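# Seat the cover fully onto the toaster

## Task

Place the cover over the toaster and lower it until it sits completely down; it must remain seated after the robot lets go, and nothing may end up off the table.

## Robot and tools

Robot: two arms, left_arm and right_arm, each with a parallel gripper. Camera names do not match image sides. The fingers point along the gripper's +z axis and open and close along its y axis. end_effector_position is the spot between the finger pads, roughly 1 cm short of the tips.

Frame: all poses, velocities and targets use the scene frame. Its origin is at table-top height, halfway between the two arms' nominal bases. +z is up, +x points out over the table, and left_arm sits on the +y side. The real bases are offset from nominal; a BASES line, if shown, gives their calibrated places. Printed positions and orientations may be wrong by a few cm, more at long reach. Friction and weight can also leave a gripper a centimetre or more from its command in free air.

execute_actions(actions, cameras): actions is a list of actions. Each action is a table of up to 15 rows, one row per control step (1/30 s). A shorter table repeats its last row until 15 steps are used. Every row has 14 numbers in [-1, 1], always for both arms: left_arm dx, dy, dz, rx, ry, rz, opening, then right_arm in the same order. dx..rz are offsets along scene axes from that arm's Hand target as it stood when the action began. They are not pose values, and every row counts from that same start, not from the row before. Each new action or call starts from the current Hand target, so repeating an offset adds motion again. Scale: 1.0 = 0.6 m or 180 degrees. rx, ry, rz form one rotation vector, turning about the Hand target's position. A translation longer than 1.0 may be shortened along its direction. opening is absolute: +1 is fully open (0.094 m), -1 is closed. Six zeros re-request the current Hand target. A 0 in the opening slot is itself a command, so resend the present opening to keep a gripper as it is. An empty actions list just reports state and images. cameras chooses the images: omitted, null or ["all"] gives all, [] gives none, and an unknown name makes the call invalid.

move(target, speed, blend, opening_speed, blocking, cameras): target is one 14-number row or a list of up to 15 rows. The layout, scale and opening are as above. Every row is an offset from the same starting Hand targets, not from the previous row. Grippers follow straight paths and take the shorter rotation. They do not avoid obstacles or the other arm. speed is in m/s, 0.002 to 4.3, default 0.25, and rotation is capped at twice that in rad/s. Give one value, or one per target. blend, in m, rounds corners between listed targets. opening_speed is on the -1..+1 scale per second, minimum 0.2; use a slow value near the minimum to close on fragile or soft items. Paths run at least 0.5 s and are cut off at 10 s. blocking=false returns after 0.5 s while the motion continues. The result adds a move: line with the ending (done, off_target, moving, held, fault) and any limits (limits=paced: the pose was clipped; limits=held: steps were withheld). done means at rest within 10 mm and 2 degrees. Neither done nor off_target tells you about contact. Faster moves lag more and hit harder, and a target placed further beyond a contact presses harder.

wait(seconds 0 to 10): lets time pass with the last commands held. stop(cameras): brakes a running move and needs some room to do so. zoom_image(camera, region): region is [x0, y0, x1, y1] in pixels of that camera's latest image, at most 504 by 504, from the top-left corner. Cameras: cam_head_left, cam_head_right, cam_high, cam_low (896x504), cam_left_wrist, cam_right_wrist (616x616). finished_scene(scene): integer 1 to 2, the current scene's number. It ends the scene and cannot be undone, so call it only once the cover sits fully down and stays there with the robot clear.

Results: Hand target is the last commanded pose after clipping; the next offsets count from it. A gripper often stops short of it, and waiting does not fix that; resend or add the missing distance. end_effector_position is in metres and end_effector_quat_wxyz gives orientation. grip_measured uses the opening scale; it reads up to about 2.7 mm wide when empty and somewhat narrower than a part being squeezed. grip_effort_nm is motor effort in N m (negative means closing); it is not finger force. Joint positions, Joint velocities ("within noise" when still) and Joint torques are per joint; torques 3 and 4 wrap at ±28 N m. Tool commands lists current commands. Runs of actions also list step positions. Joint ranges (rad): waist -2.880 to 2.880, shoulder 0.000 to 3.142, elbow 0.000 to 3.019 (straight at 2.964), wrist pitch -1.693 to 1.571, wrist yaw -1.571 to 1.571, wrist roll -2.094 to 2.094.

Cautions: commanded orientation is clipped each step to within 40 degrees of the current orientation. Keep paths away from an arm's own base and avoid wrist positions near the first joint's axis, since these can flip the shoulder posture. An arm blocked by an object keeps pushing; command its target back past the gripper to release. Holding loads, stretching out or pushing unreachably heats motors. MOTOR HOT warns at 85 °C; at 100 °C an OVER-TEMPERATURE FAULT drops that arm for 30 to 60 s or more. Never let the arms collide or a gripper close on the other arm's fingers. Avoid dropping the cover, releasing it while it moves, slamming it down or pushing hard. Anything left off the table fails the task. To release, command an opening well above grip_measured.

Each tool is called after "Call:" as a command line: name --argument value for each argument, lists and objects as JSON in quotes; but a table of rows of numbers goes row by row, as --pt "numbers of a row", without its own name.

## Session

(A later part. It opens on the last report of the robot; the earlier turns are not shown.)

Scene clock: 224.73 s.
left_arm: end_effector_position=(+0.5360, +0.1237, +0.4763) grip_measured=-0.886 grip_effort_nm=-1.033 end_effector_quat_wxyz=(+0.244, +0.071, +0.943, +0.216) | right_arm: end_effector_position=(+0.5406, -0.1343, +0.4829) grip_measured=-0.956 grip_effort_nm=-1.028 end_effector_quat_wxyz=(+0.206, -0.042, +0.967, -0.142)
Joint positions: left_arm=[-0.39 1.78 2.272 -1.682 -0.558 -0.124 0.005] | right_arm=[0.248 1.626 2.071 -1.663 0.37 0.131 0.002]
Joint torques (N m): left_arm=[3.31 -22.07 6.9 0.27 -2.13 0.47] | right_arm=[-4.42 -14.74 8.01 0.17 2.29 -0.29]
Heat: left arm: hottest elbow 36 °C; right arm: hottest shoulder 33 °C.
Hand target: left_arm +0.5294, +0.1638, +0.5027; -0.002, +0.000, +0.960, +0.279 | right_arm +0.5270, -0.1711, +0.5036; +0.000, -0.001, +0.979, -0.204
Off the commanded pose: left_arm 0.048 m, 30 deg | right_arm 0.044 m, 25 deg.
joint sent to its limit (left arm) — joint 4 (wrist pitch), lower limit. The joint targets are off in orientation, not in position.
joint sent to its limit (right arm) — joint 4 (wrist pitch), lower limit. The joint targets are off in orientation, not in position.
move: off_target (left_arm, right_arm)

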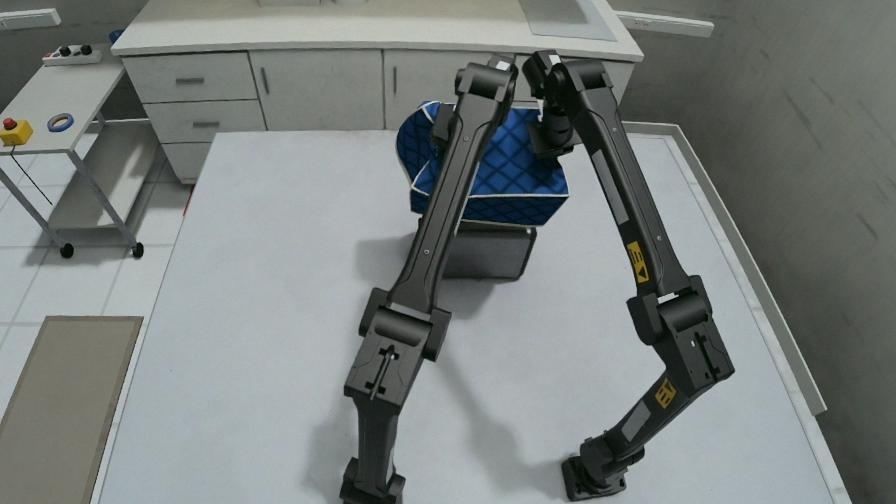

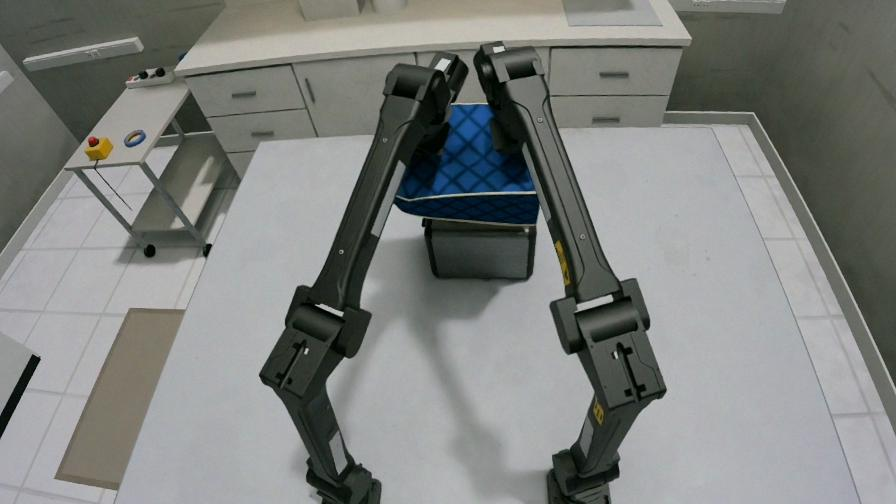

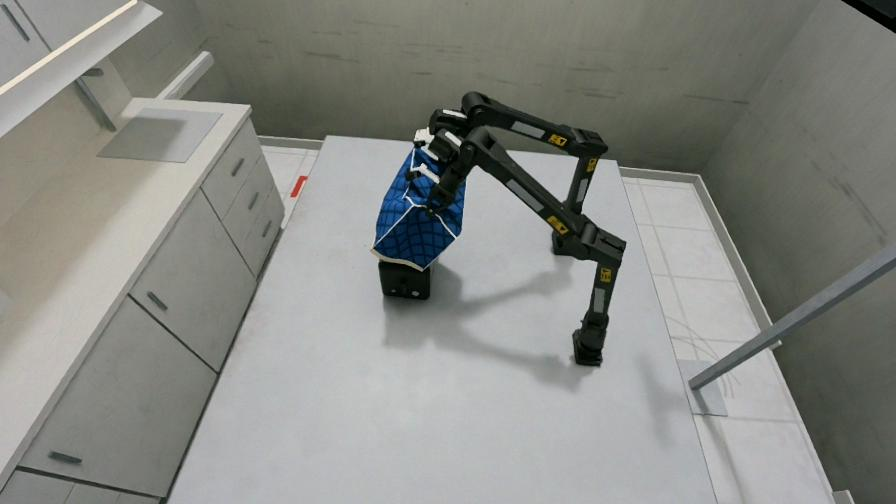

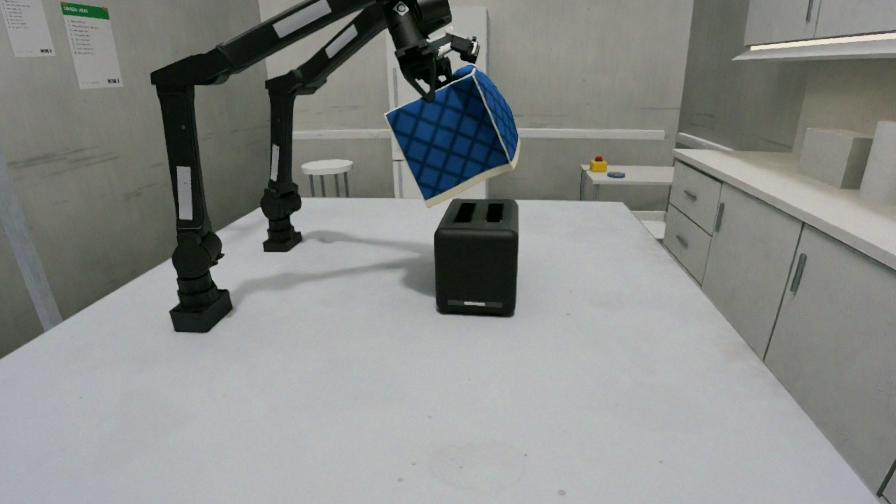

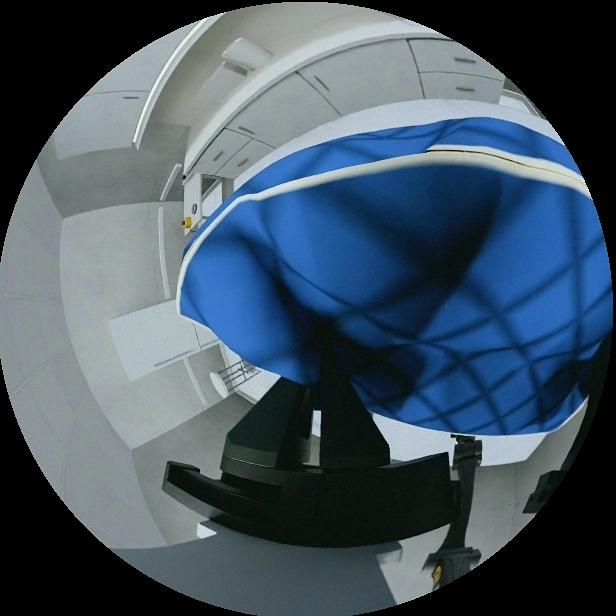

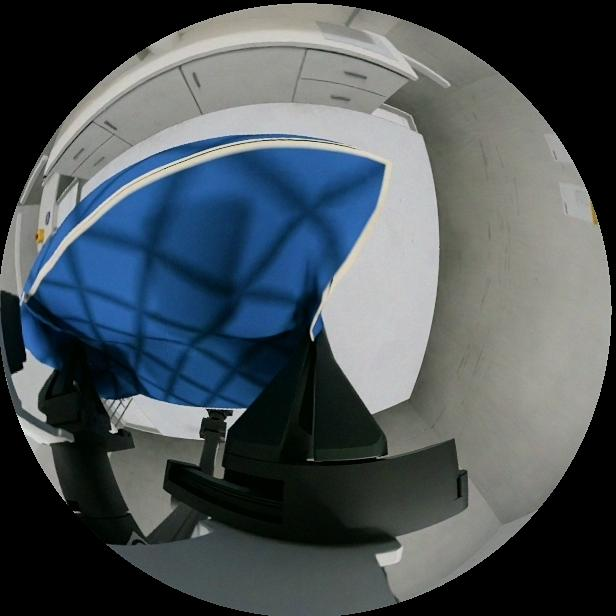

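Call:
move --pt "0 0 -0.02 -0.12 0 0 -1 0 0 -0.02 0.08 0 0 -1" --pt "0 0 -0.12 -0.12 0 0 -1 0 0 -0.12 0.08 0 0 -1" --speed 0.08

Call:
zoom_image --camera "cam_head_right" --region '[310, 100, 630, 320]'

Call:
zoom_image --camera "cam_low" --region '[250, 30, 550, 330]'

Call:
zoom_image --camera "cam_high" --region '[320, 80, 620, 380]'

Scene clock: 235.03 s.
left_arm: end_effector_position=(+0.5245, +0.1219, +0.4210) grip_measured=-0.885 grip_effort_nm=-1.023 end_effector_quat_wxyz=(+0.161, +0.045, +0.985, +0.043) | right_arm: end_effector_position=(+0.5280, -0.1376, +0.4339) grip_measured=-0.956 grip_effort_nm=-1.028 end_effector_quat_wxyz=(+0.137, -0.034, +0.989, -0.041)
Joint positions: left_arm=[-0.29 1.759 2.165 -1.682 -0.159 -0.17 0.005] | right_arm=[0.172 1.612 1.962 -1.663 0.128 0.124 0.002]
Joint torques (N m): left_arm=[4.72 -19.37 7.3 0.24 -1.2 0.08] | right_arm=[-5.01 -12.1 7.99 0.05 1.22 0.1]
Heat: left arm: hottest elbow 35 °C; right arm: hottest shoulder 34 °C.
Hand target: left_arm +0.5294, +0.1640, +0.4307; -0.002, +0.000, +0.996, +0.094 | right_arm +0.5270, -0.1710, +0.4315; +0.000, -0.001, +0.997, -0.079
Off the commanded pose: left_arm 0.043 m, 20 deg | right_arm 0.034 m, 17 deg.
joint sent to its limit (left arm) — joint 4 (wrist pitch), lower limit. The joint targets are off in orientation, not in position.
joint sent to its limit (right arm) — joint 4 (wrist pitch), lower limit. The joint targets are off in orientation, not in position.
move: off_target (left_arm, right_arm)

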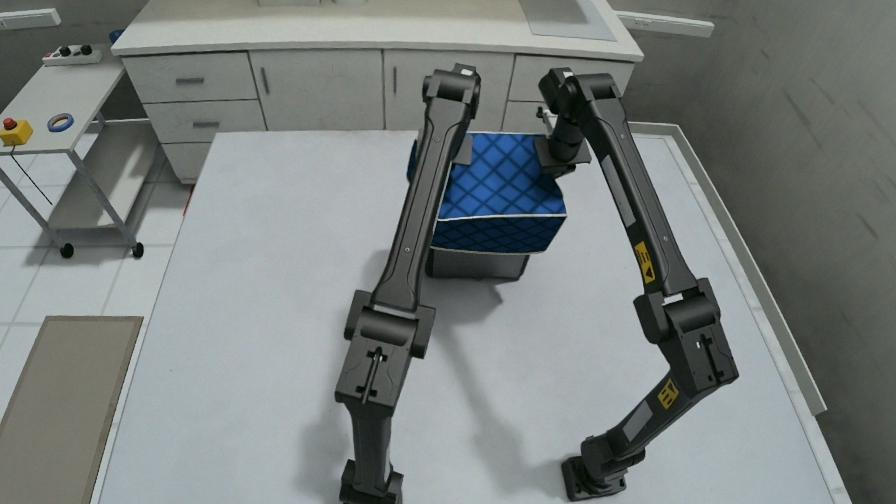

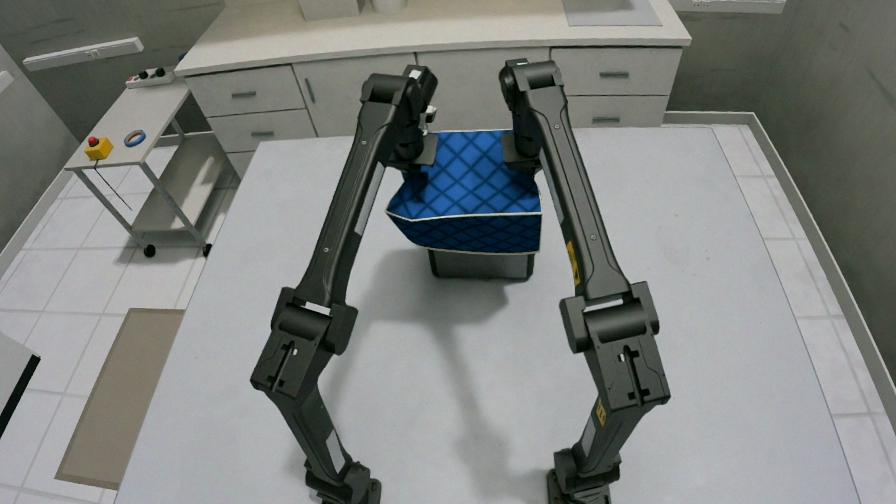

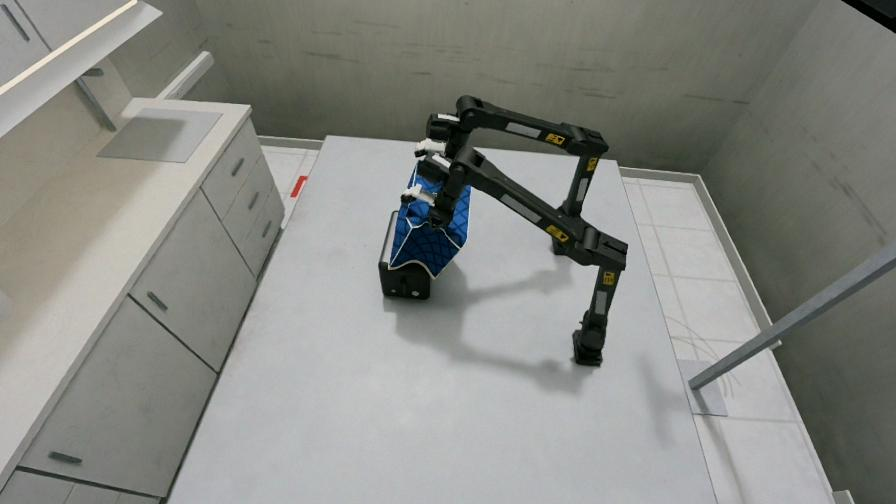

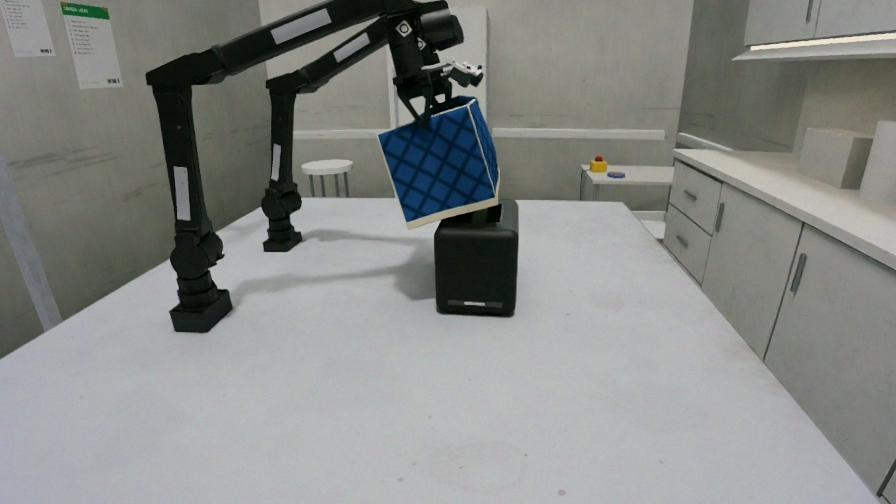

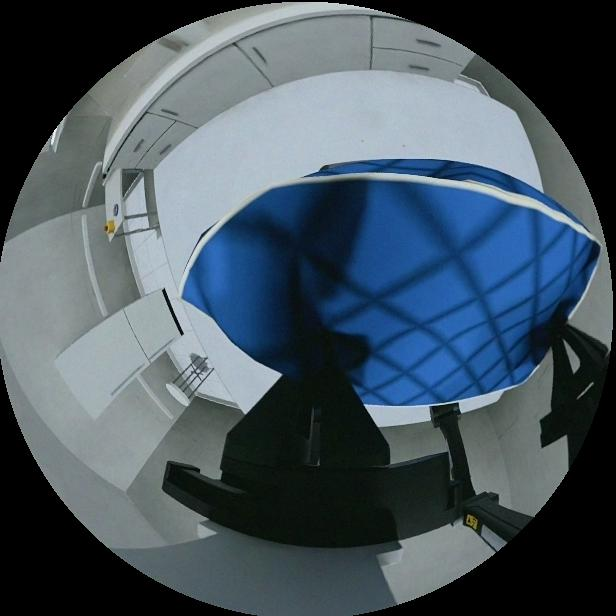

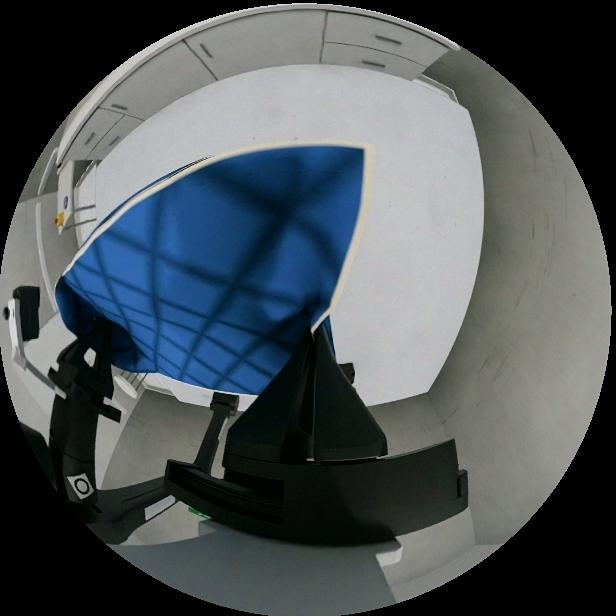

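Scaled by 1.575.

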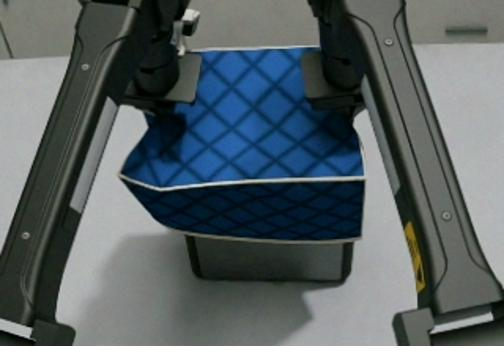

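Scaled by 1.680.

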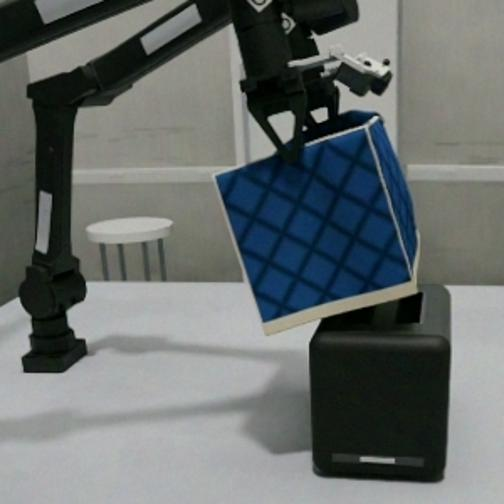

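Scaled by 1.680.

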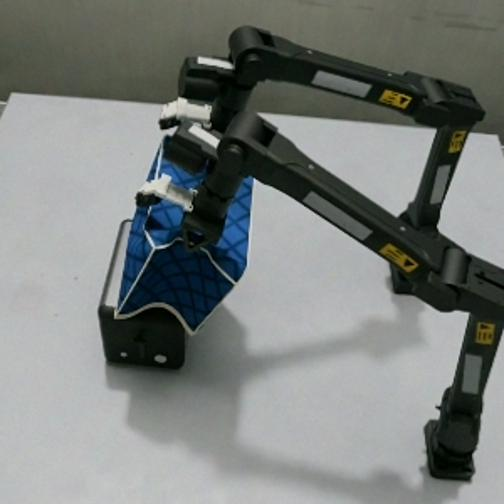

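Call:
move --target '[0.1,0,0.03,0,0,0,-1,0.1,0,0.03,0,0,0,-1]' --speed 0.08

Call:
zoom_image --camera "cam_head_right" --region '[310, 100, 630, 320]'

Call:
zoom_image --camera "cam_low" --region '[250, 30, 550, 330]'

Call:
zoom_image --camera "cam_high" --region '[320, 80, 620, 380]'

Scene clock: 244.17 s.
left_arm: end_effector_position=(+0.5734, +0.1209, +0.4346) grip_measured=-0.885 grip_effort_nm=-1.028 end_effector_quat_wxyz=(+0.197, +0.041, +0.979, +0.038) | right_arm: end_effector_position=(+0.5736, -0.1382, +0.4369) grip_measured=-0.956 grip_effort_nm=-1.033 end_effector_quat_wxyz=(+0.153, -0.024, +0.987, -0.039)
Joint positions: left_arm=[-0.27 1.881 2.365 -1.682 -0.158 -0.151 0.005] | right_arm=[0.154 1.724 2.109 -1.663 0.127 0.125 0.002]
Joint torques (N m): left_arm=[4.66 -19.14 10.41 0.32 -1.23 0.2] | right_arm=[-5.01 -11.81 13.96 0.08 1.2 -0.17]
Heat: left arm: hottest elbow 35 °C; right arm: hottest shoulder 34 °C.
Hand target: left_arm +0.5894, +0.1638, +0.4487; -0.002, +0.000, +0.996, +0.094 | right_arm +0.5870, -0.1709, +0.4496; +0.000, -0.001, +0.997, -0.079
Off the commanded pose: left_arm 0.048 m, 24 deg | right_arm 0.038 m, 18 deg.
joint sent to its limit (left arm) — joint 4 (wrist pitch), lower limit. The joint targets are off in position and orientation.
joint sent to its limit (right arm) — joint 4 (wrist pitch), lower limit. The joint targets are off in orientation, not in position.
move: off_target (left_arm, right_arm)

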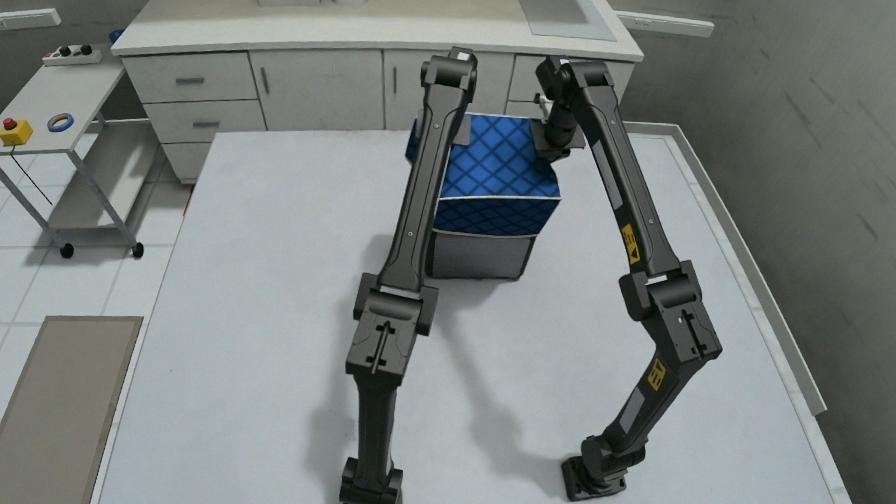

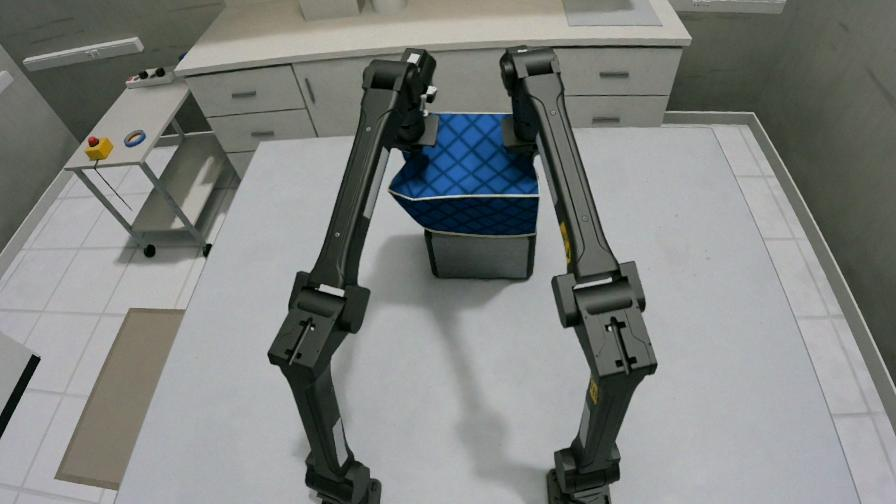

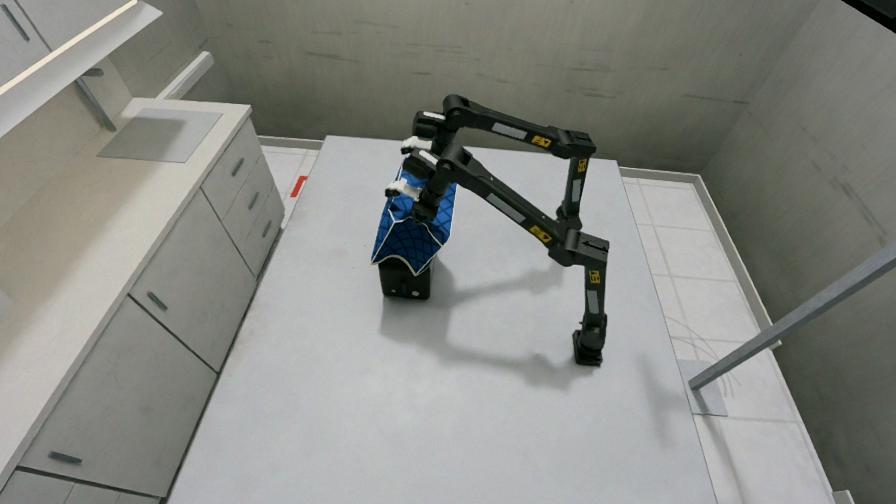

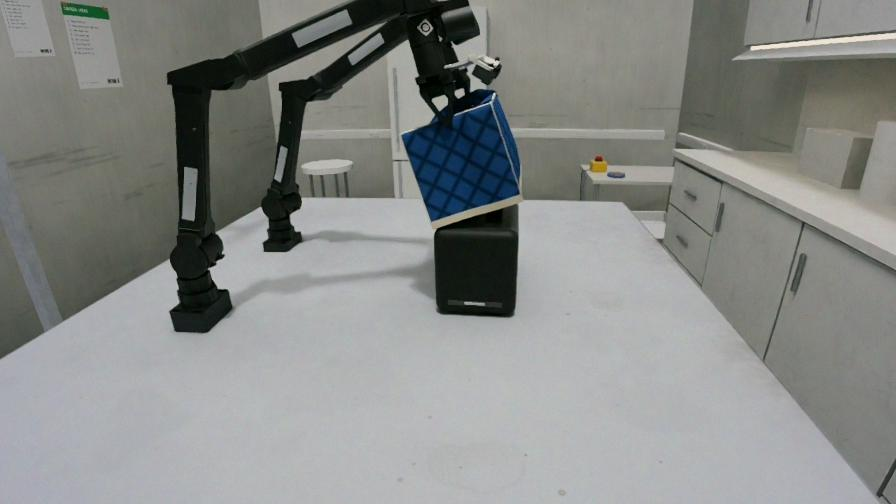

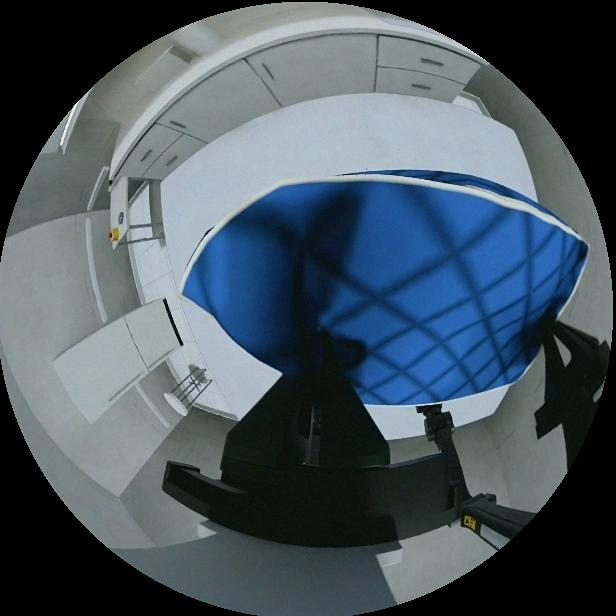

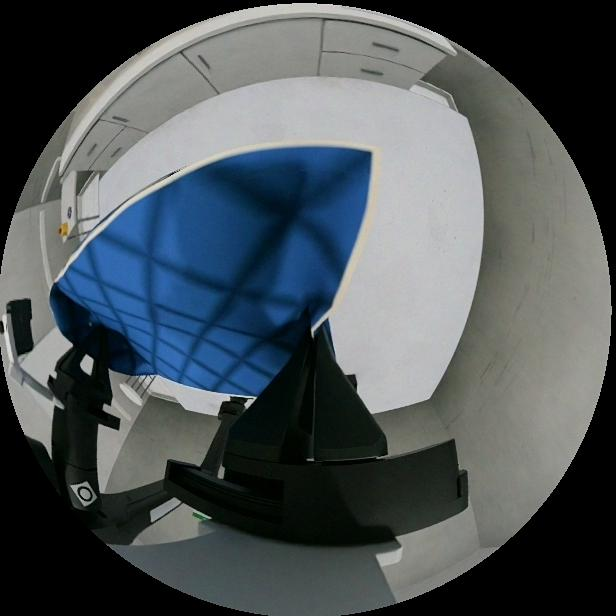

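Scaled by 1.575.

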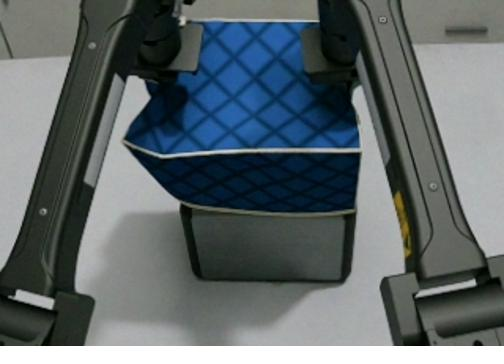

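Scaled by 1.680.

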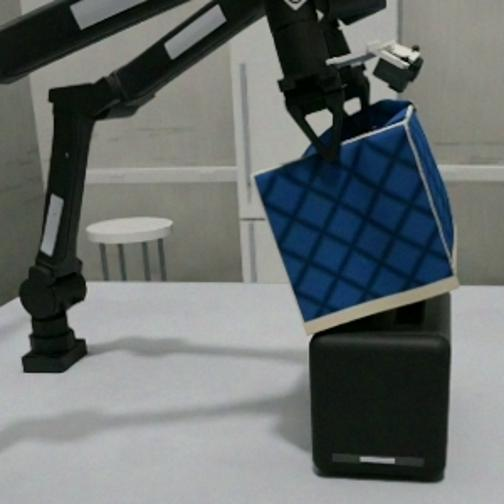

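Scaled by 1.680.

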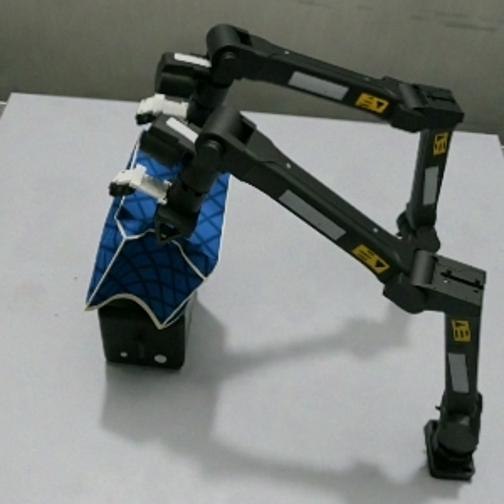

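Call:
move --pt "0 0.005 0 0.06 0 0 -1 0 -0.002 0.0 -0.05 0 0 -1" --pt "0 0.005 -0.08 0.06 0 0 -1 0 -0.002 -0.08 -0.05 0 0 -1" --speed 0.06

Call:
zoom_image --camera "cam_head_right" --region '[310, 100, 630, 320]'

Call:
zoom_image --camera "cam_low" --region '[250, 30, 550, 330]'

Call:
zoom_image --camera "cam_high" --region '[320, 80, 620, 380]'

Scene clock: 258.90 s.
left_arm: end_effector_position=(+0.5778, +0.1244, +0.4053) grip_measured=-0.886 grip_effort_nm=-1.028 end_effector_quat_wxyz=(+0.180, +0.052, +0.974, +0.130) | right_arm: end_effector_position=(+0.5823, -0.1359, +0.4137) grip_measured=-0.956 grip_effort_nm=-1.033 end_effector_quat_wxyz=(+0.140, -0.037, +0.983, -0.109)
Joint positions: left_arm=[-0.31 1.907 2.316 -1.682 -0.34 -0.146 0.005] | right_arm=[0.196 1.764 2.095 -1.663 0.267 0.125 0.002]
Joint torques (N m): left_arm=[4.19 -19.25 7.35 0.2 -1.9 0.12] | right_arm=[-4.89 -12.63 8.02 0.01 2.13 0.08]
Heat: left arm: hottest elbow 37 °C; right arm: hottest shoulder 34 °C.
Hand target: left_arm +0.5893, +0.1668, +0.4007; -0.002, +0.000, +0.982, +0.188 | right_arm +0.5870, -0.1721, +0.4016; +0.000, -0.001, +0.988, -0.157
Off the commanded pose: left_arm 0.044 m, 23 deg | right_arm 0.038 m, 17 deg.
joint sent to its limit (left arm) — joint 4 (wrist pitch), lower limit. The joint targets are off in orientation, not in position.
joint sent to its limit (right arm) — joint 4 (wrist pitch), lower limit. The joint targets are off in orientation, not in position.
move: off_target (left_arm, right_arm)

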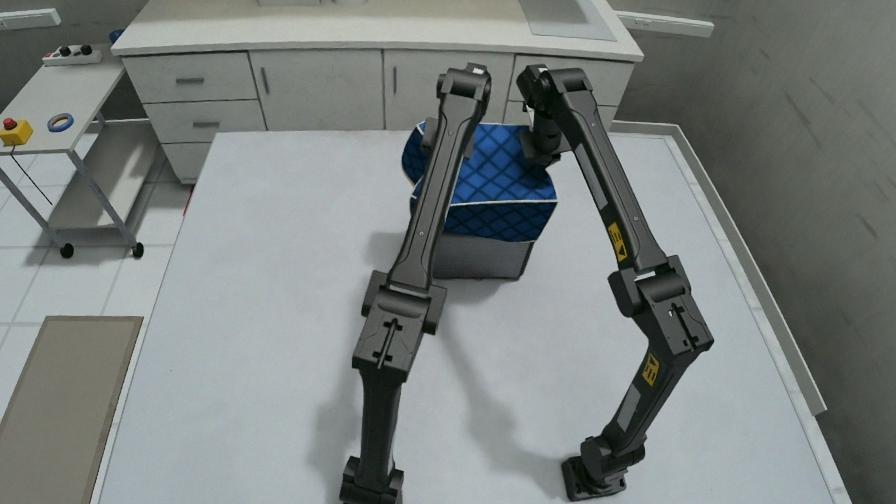

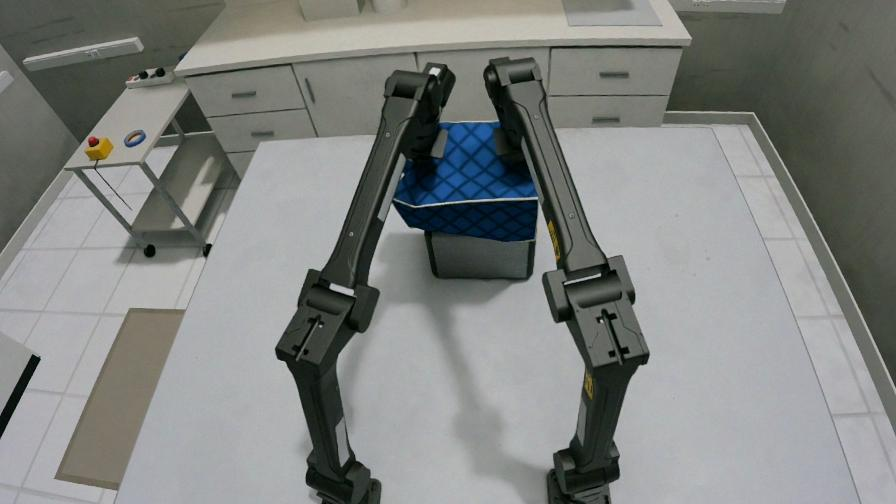

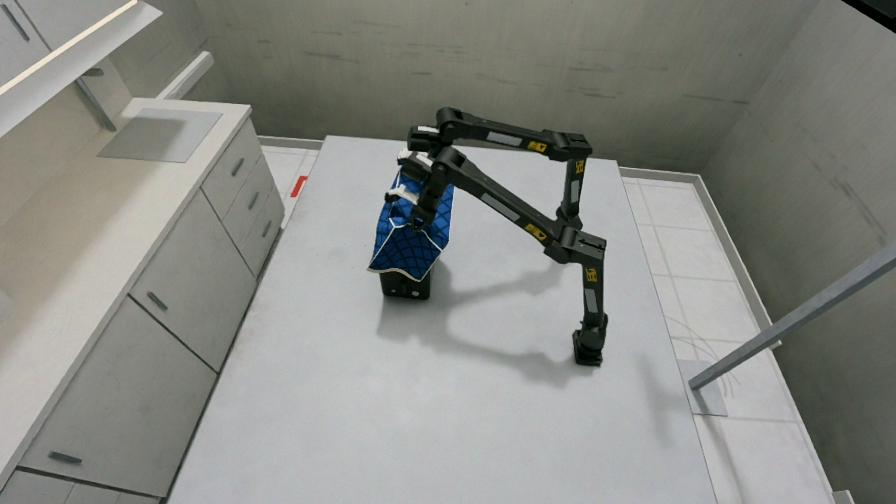

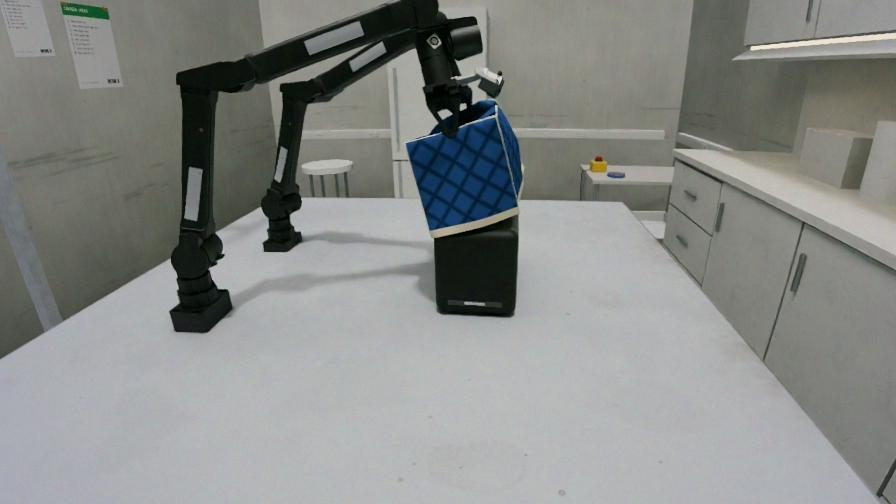

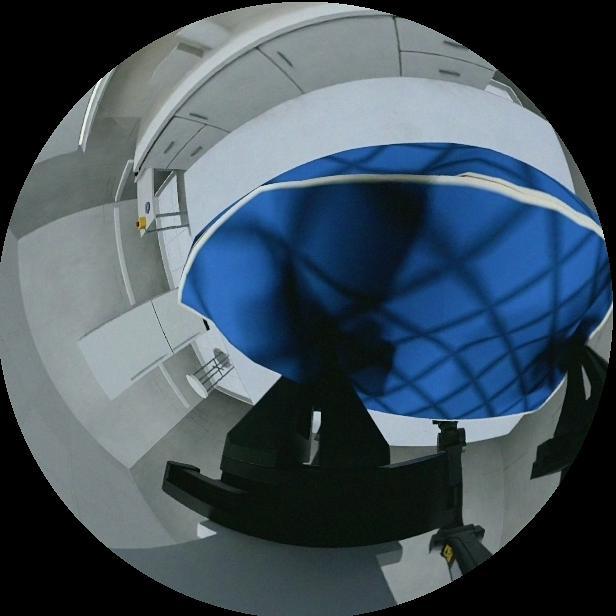

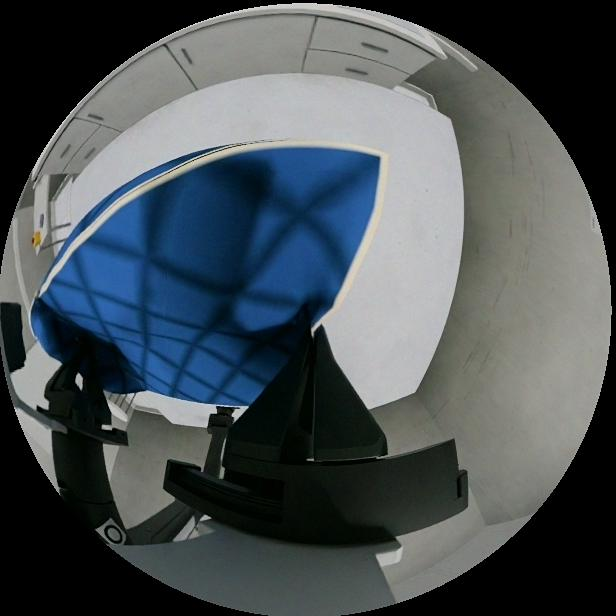

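Scaled by 1.575.

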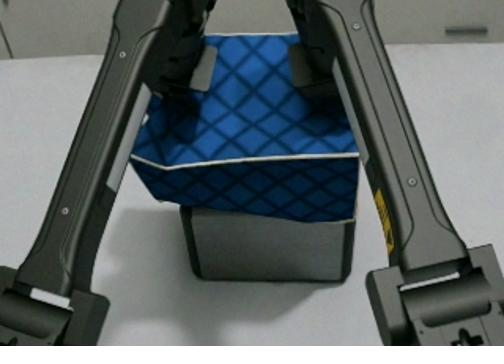

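Scaled by 1.680.

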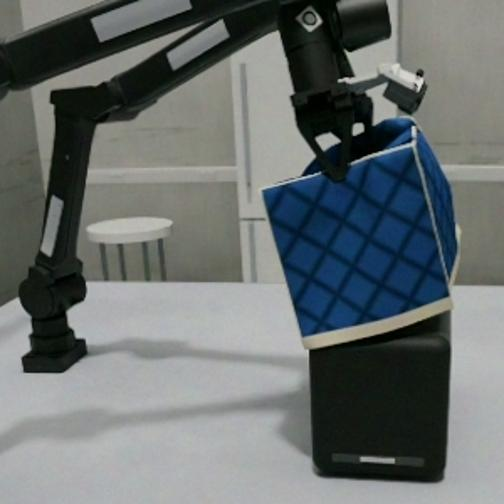

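Scaled by 1.680.

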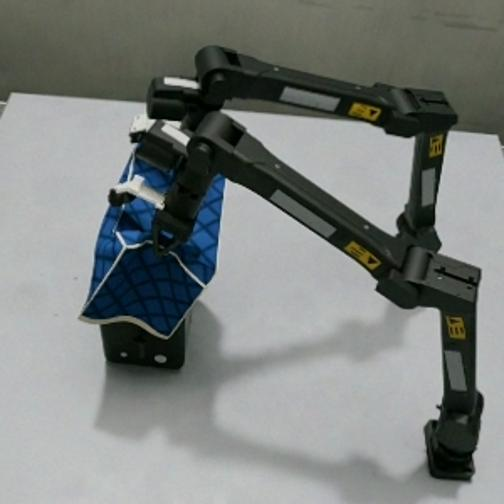

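Call:
move --target '[-0.005,0,-0.11,0,0,0,-1,-0.005,0,-0.11,0,0,0,-1]' --speed 0.06

Call:
zoom_image --camera "cam_head_right" --region '[310, 100, 630, 320]'

Call:
zoom_image --camera "cam_low" --region '[250, 30, 550, 330]'

Call:
zoom_image --camera "cam_high" --region '[320, 80, 620, 380]'

Scene clock: 267.40 s.
left_arm: end_effector_position=(+0.5749, +0.1236, +0.3412) grip_measured=-0.886 grip_effort_nm=-1.023 end_effector_quat_wxyz=(+0.117, +0.045, +0.982, +0.139) | right_arm: end_effector_position=(+0.5786, -0.1354, +0.3581) grip_measured=-0.956 grip_effort_nm=-1.033 end_effector_quat_wxyz=(+0.082, -0.029, +0.989, -0.119)
Joint positions: left_arm=[-0.31 1.941 2.212 -1.682 -0.33 -0.188 0.005] | right_arm=[0.198 1.8 2.008 -1.663 0.267 0.161 0.002]
Joint torques (N m): left_arm=[4.07 -20.48 7.21 -0.05 -1.84 0.09] | right_arm=[-5.01 -12.1 7.46 -0.18 1.94 0.12]
Heat: left arm: hottest elbow 36 °C; right arm: hottest shoulder 34 °C.
Hand target: left_arm +0.5863, +0.1668, +0.3348; -0.001, +0.000, +0.982, +0.188 | right_arm +0.5840, -0.1722, +0.3354; +0.000, -0.001, +0.988, -0.157
Off the commanded pose: left_arm 0.045 m, 15 deg | right_arm 0.043 m, 11 deg.
joint sent to its limit (left arm) — joint 4 (wrist pitch), lower limit. The joint targets are off in orientation, not in position.
joint sent to its limit (right arm) — joint 4 (wrist pitch), lower limit. The joint targets are off in orientation, not in position.
move: off_target (left_arm, right_arm)

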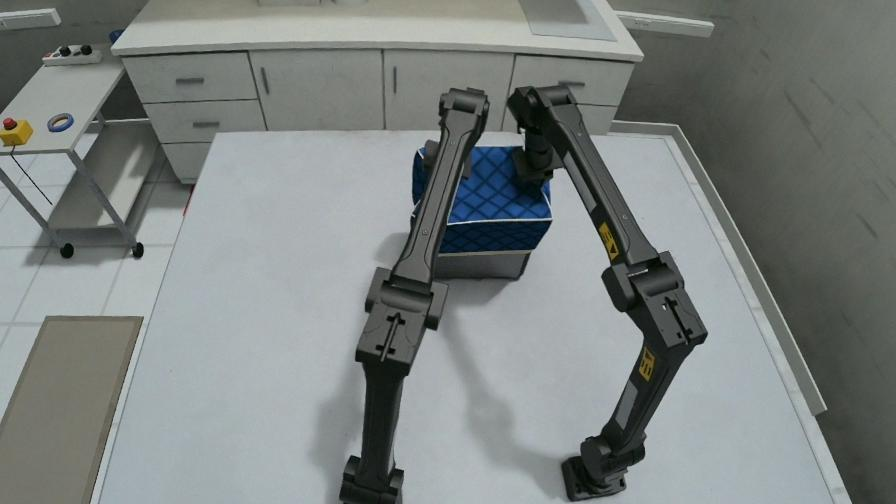

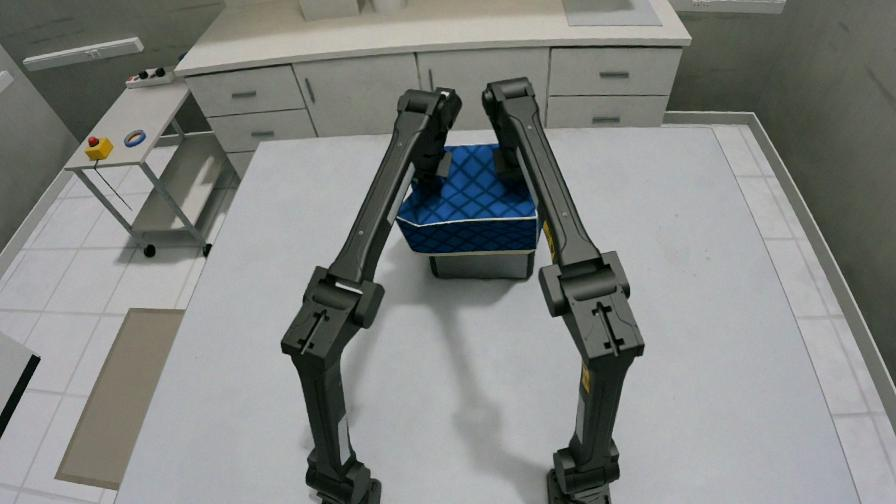

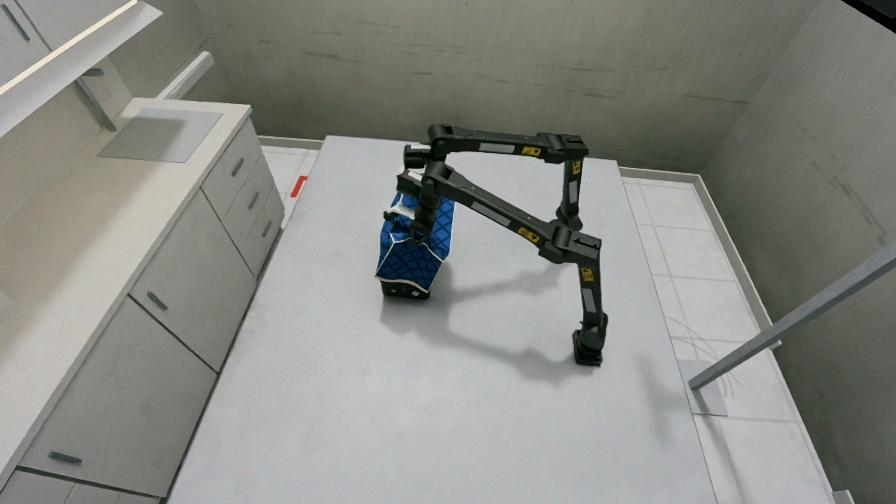

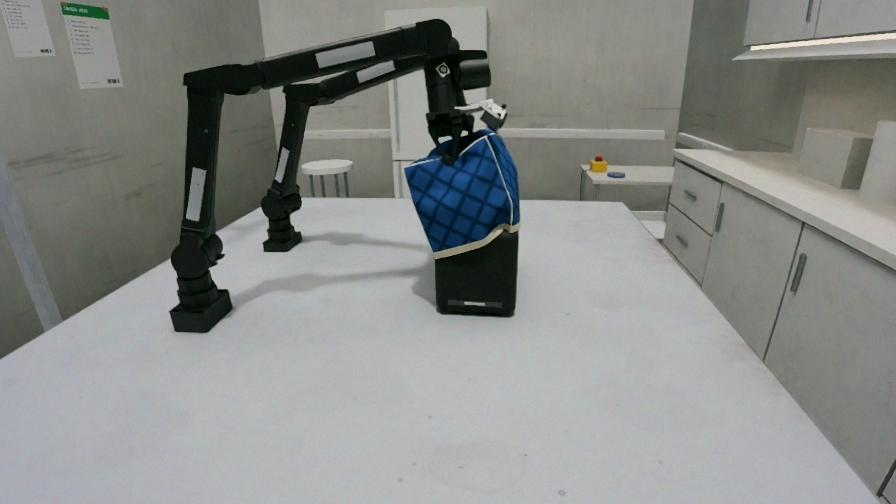

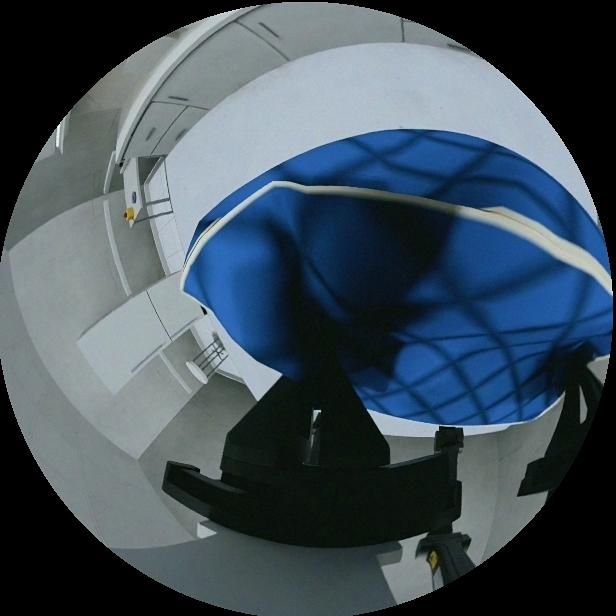

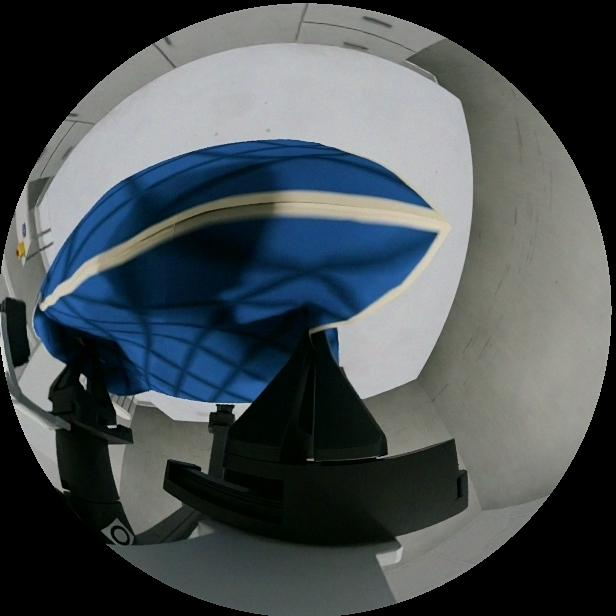

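Scaled by 1.575.

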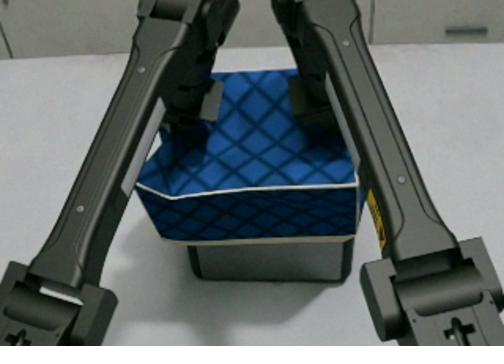

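Scaled by 1.680.

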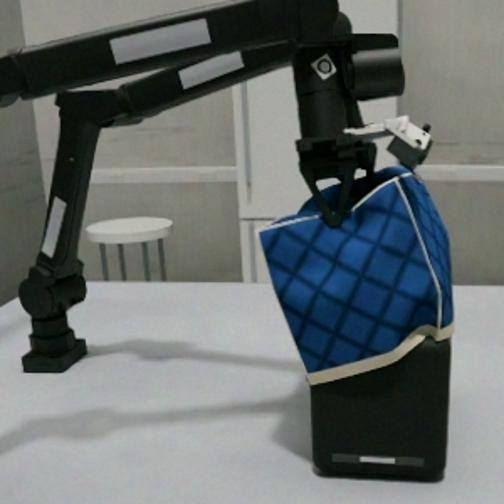

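Scaled by 1.680.

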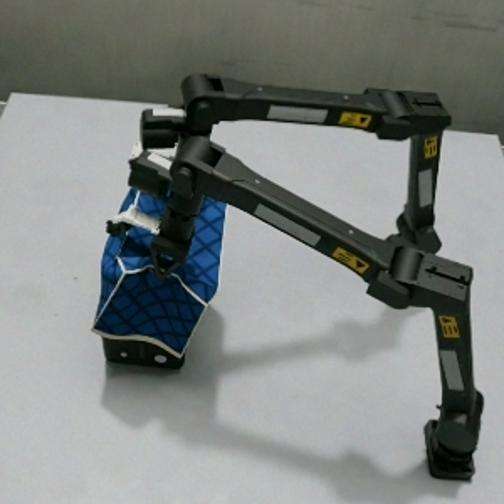

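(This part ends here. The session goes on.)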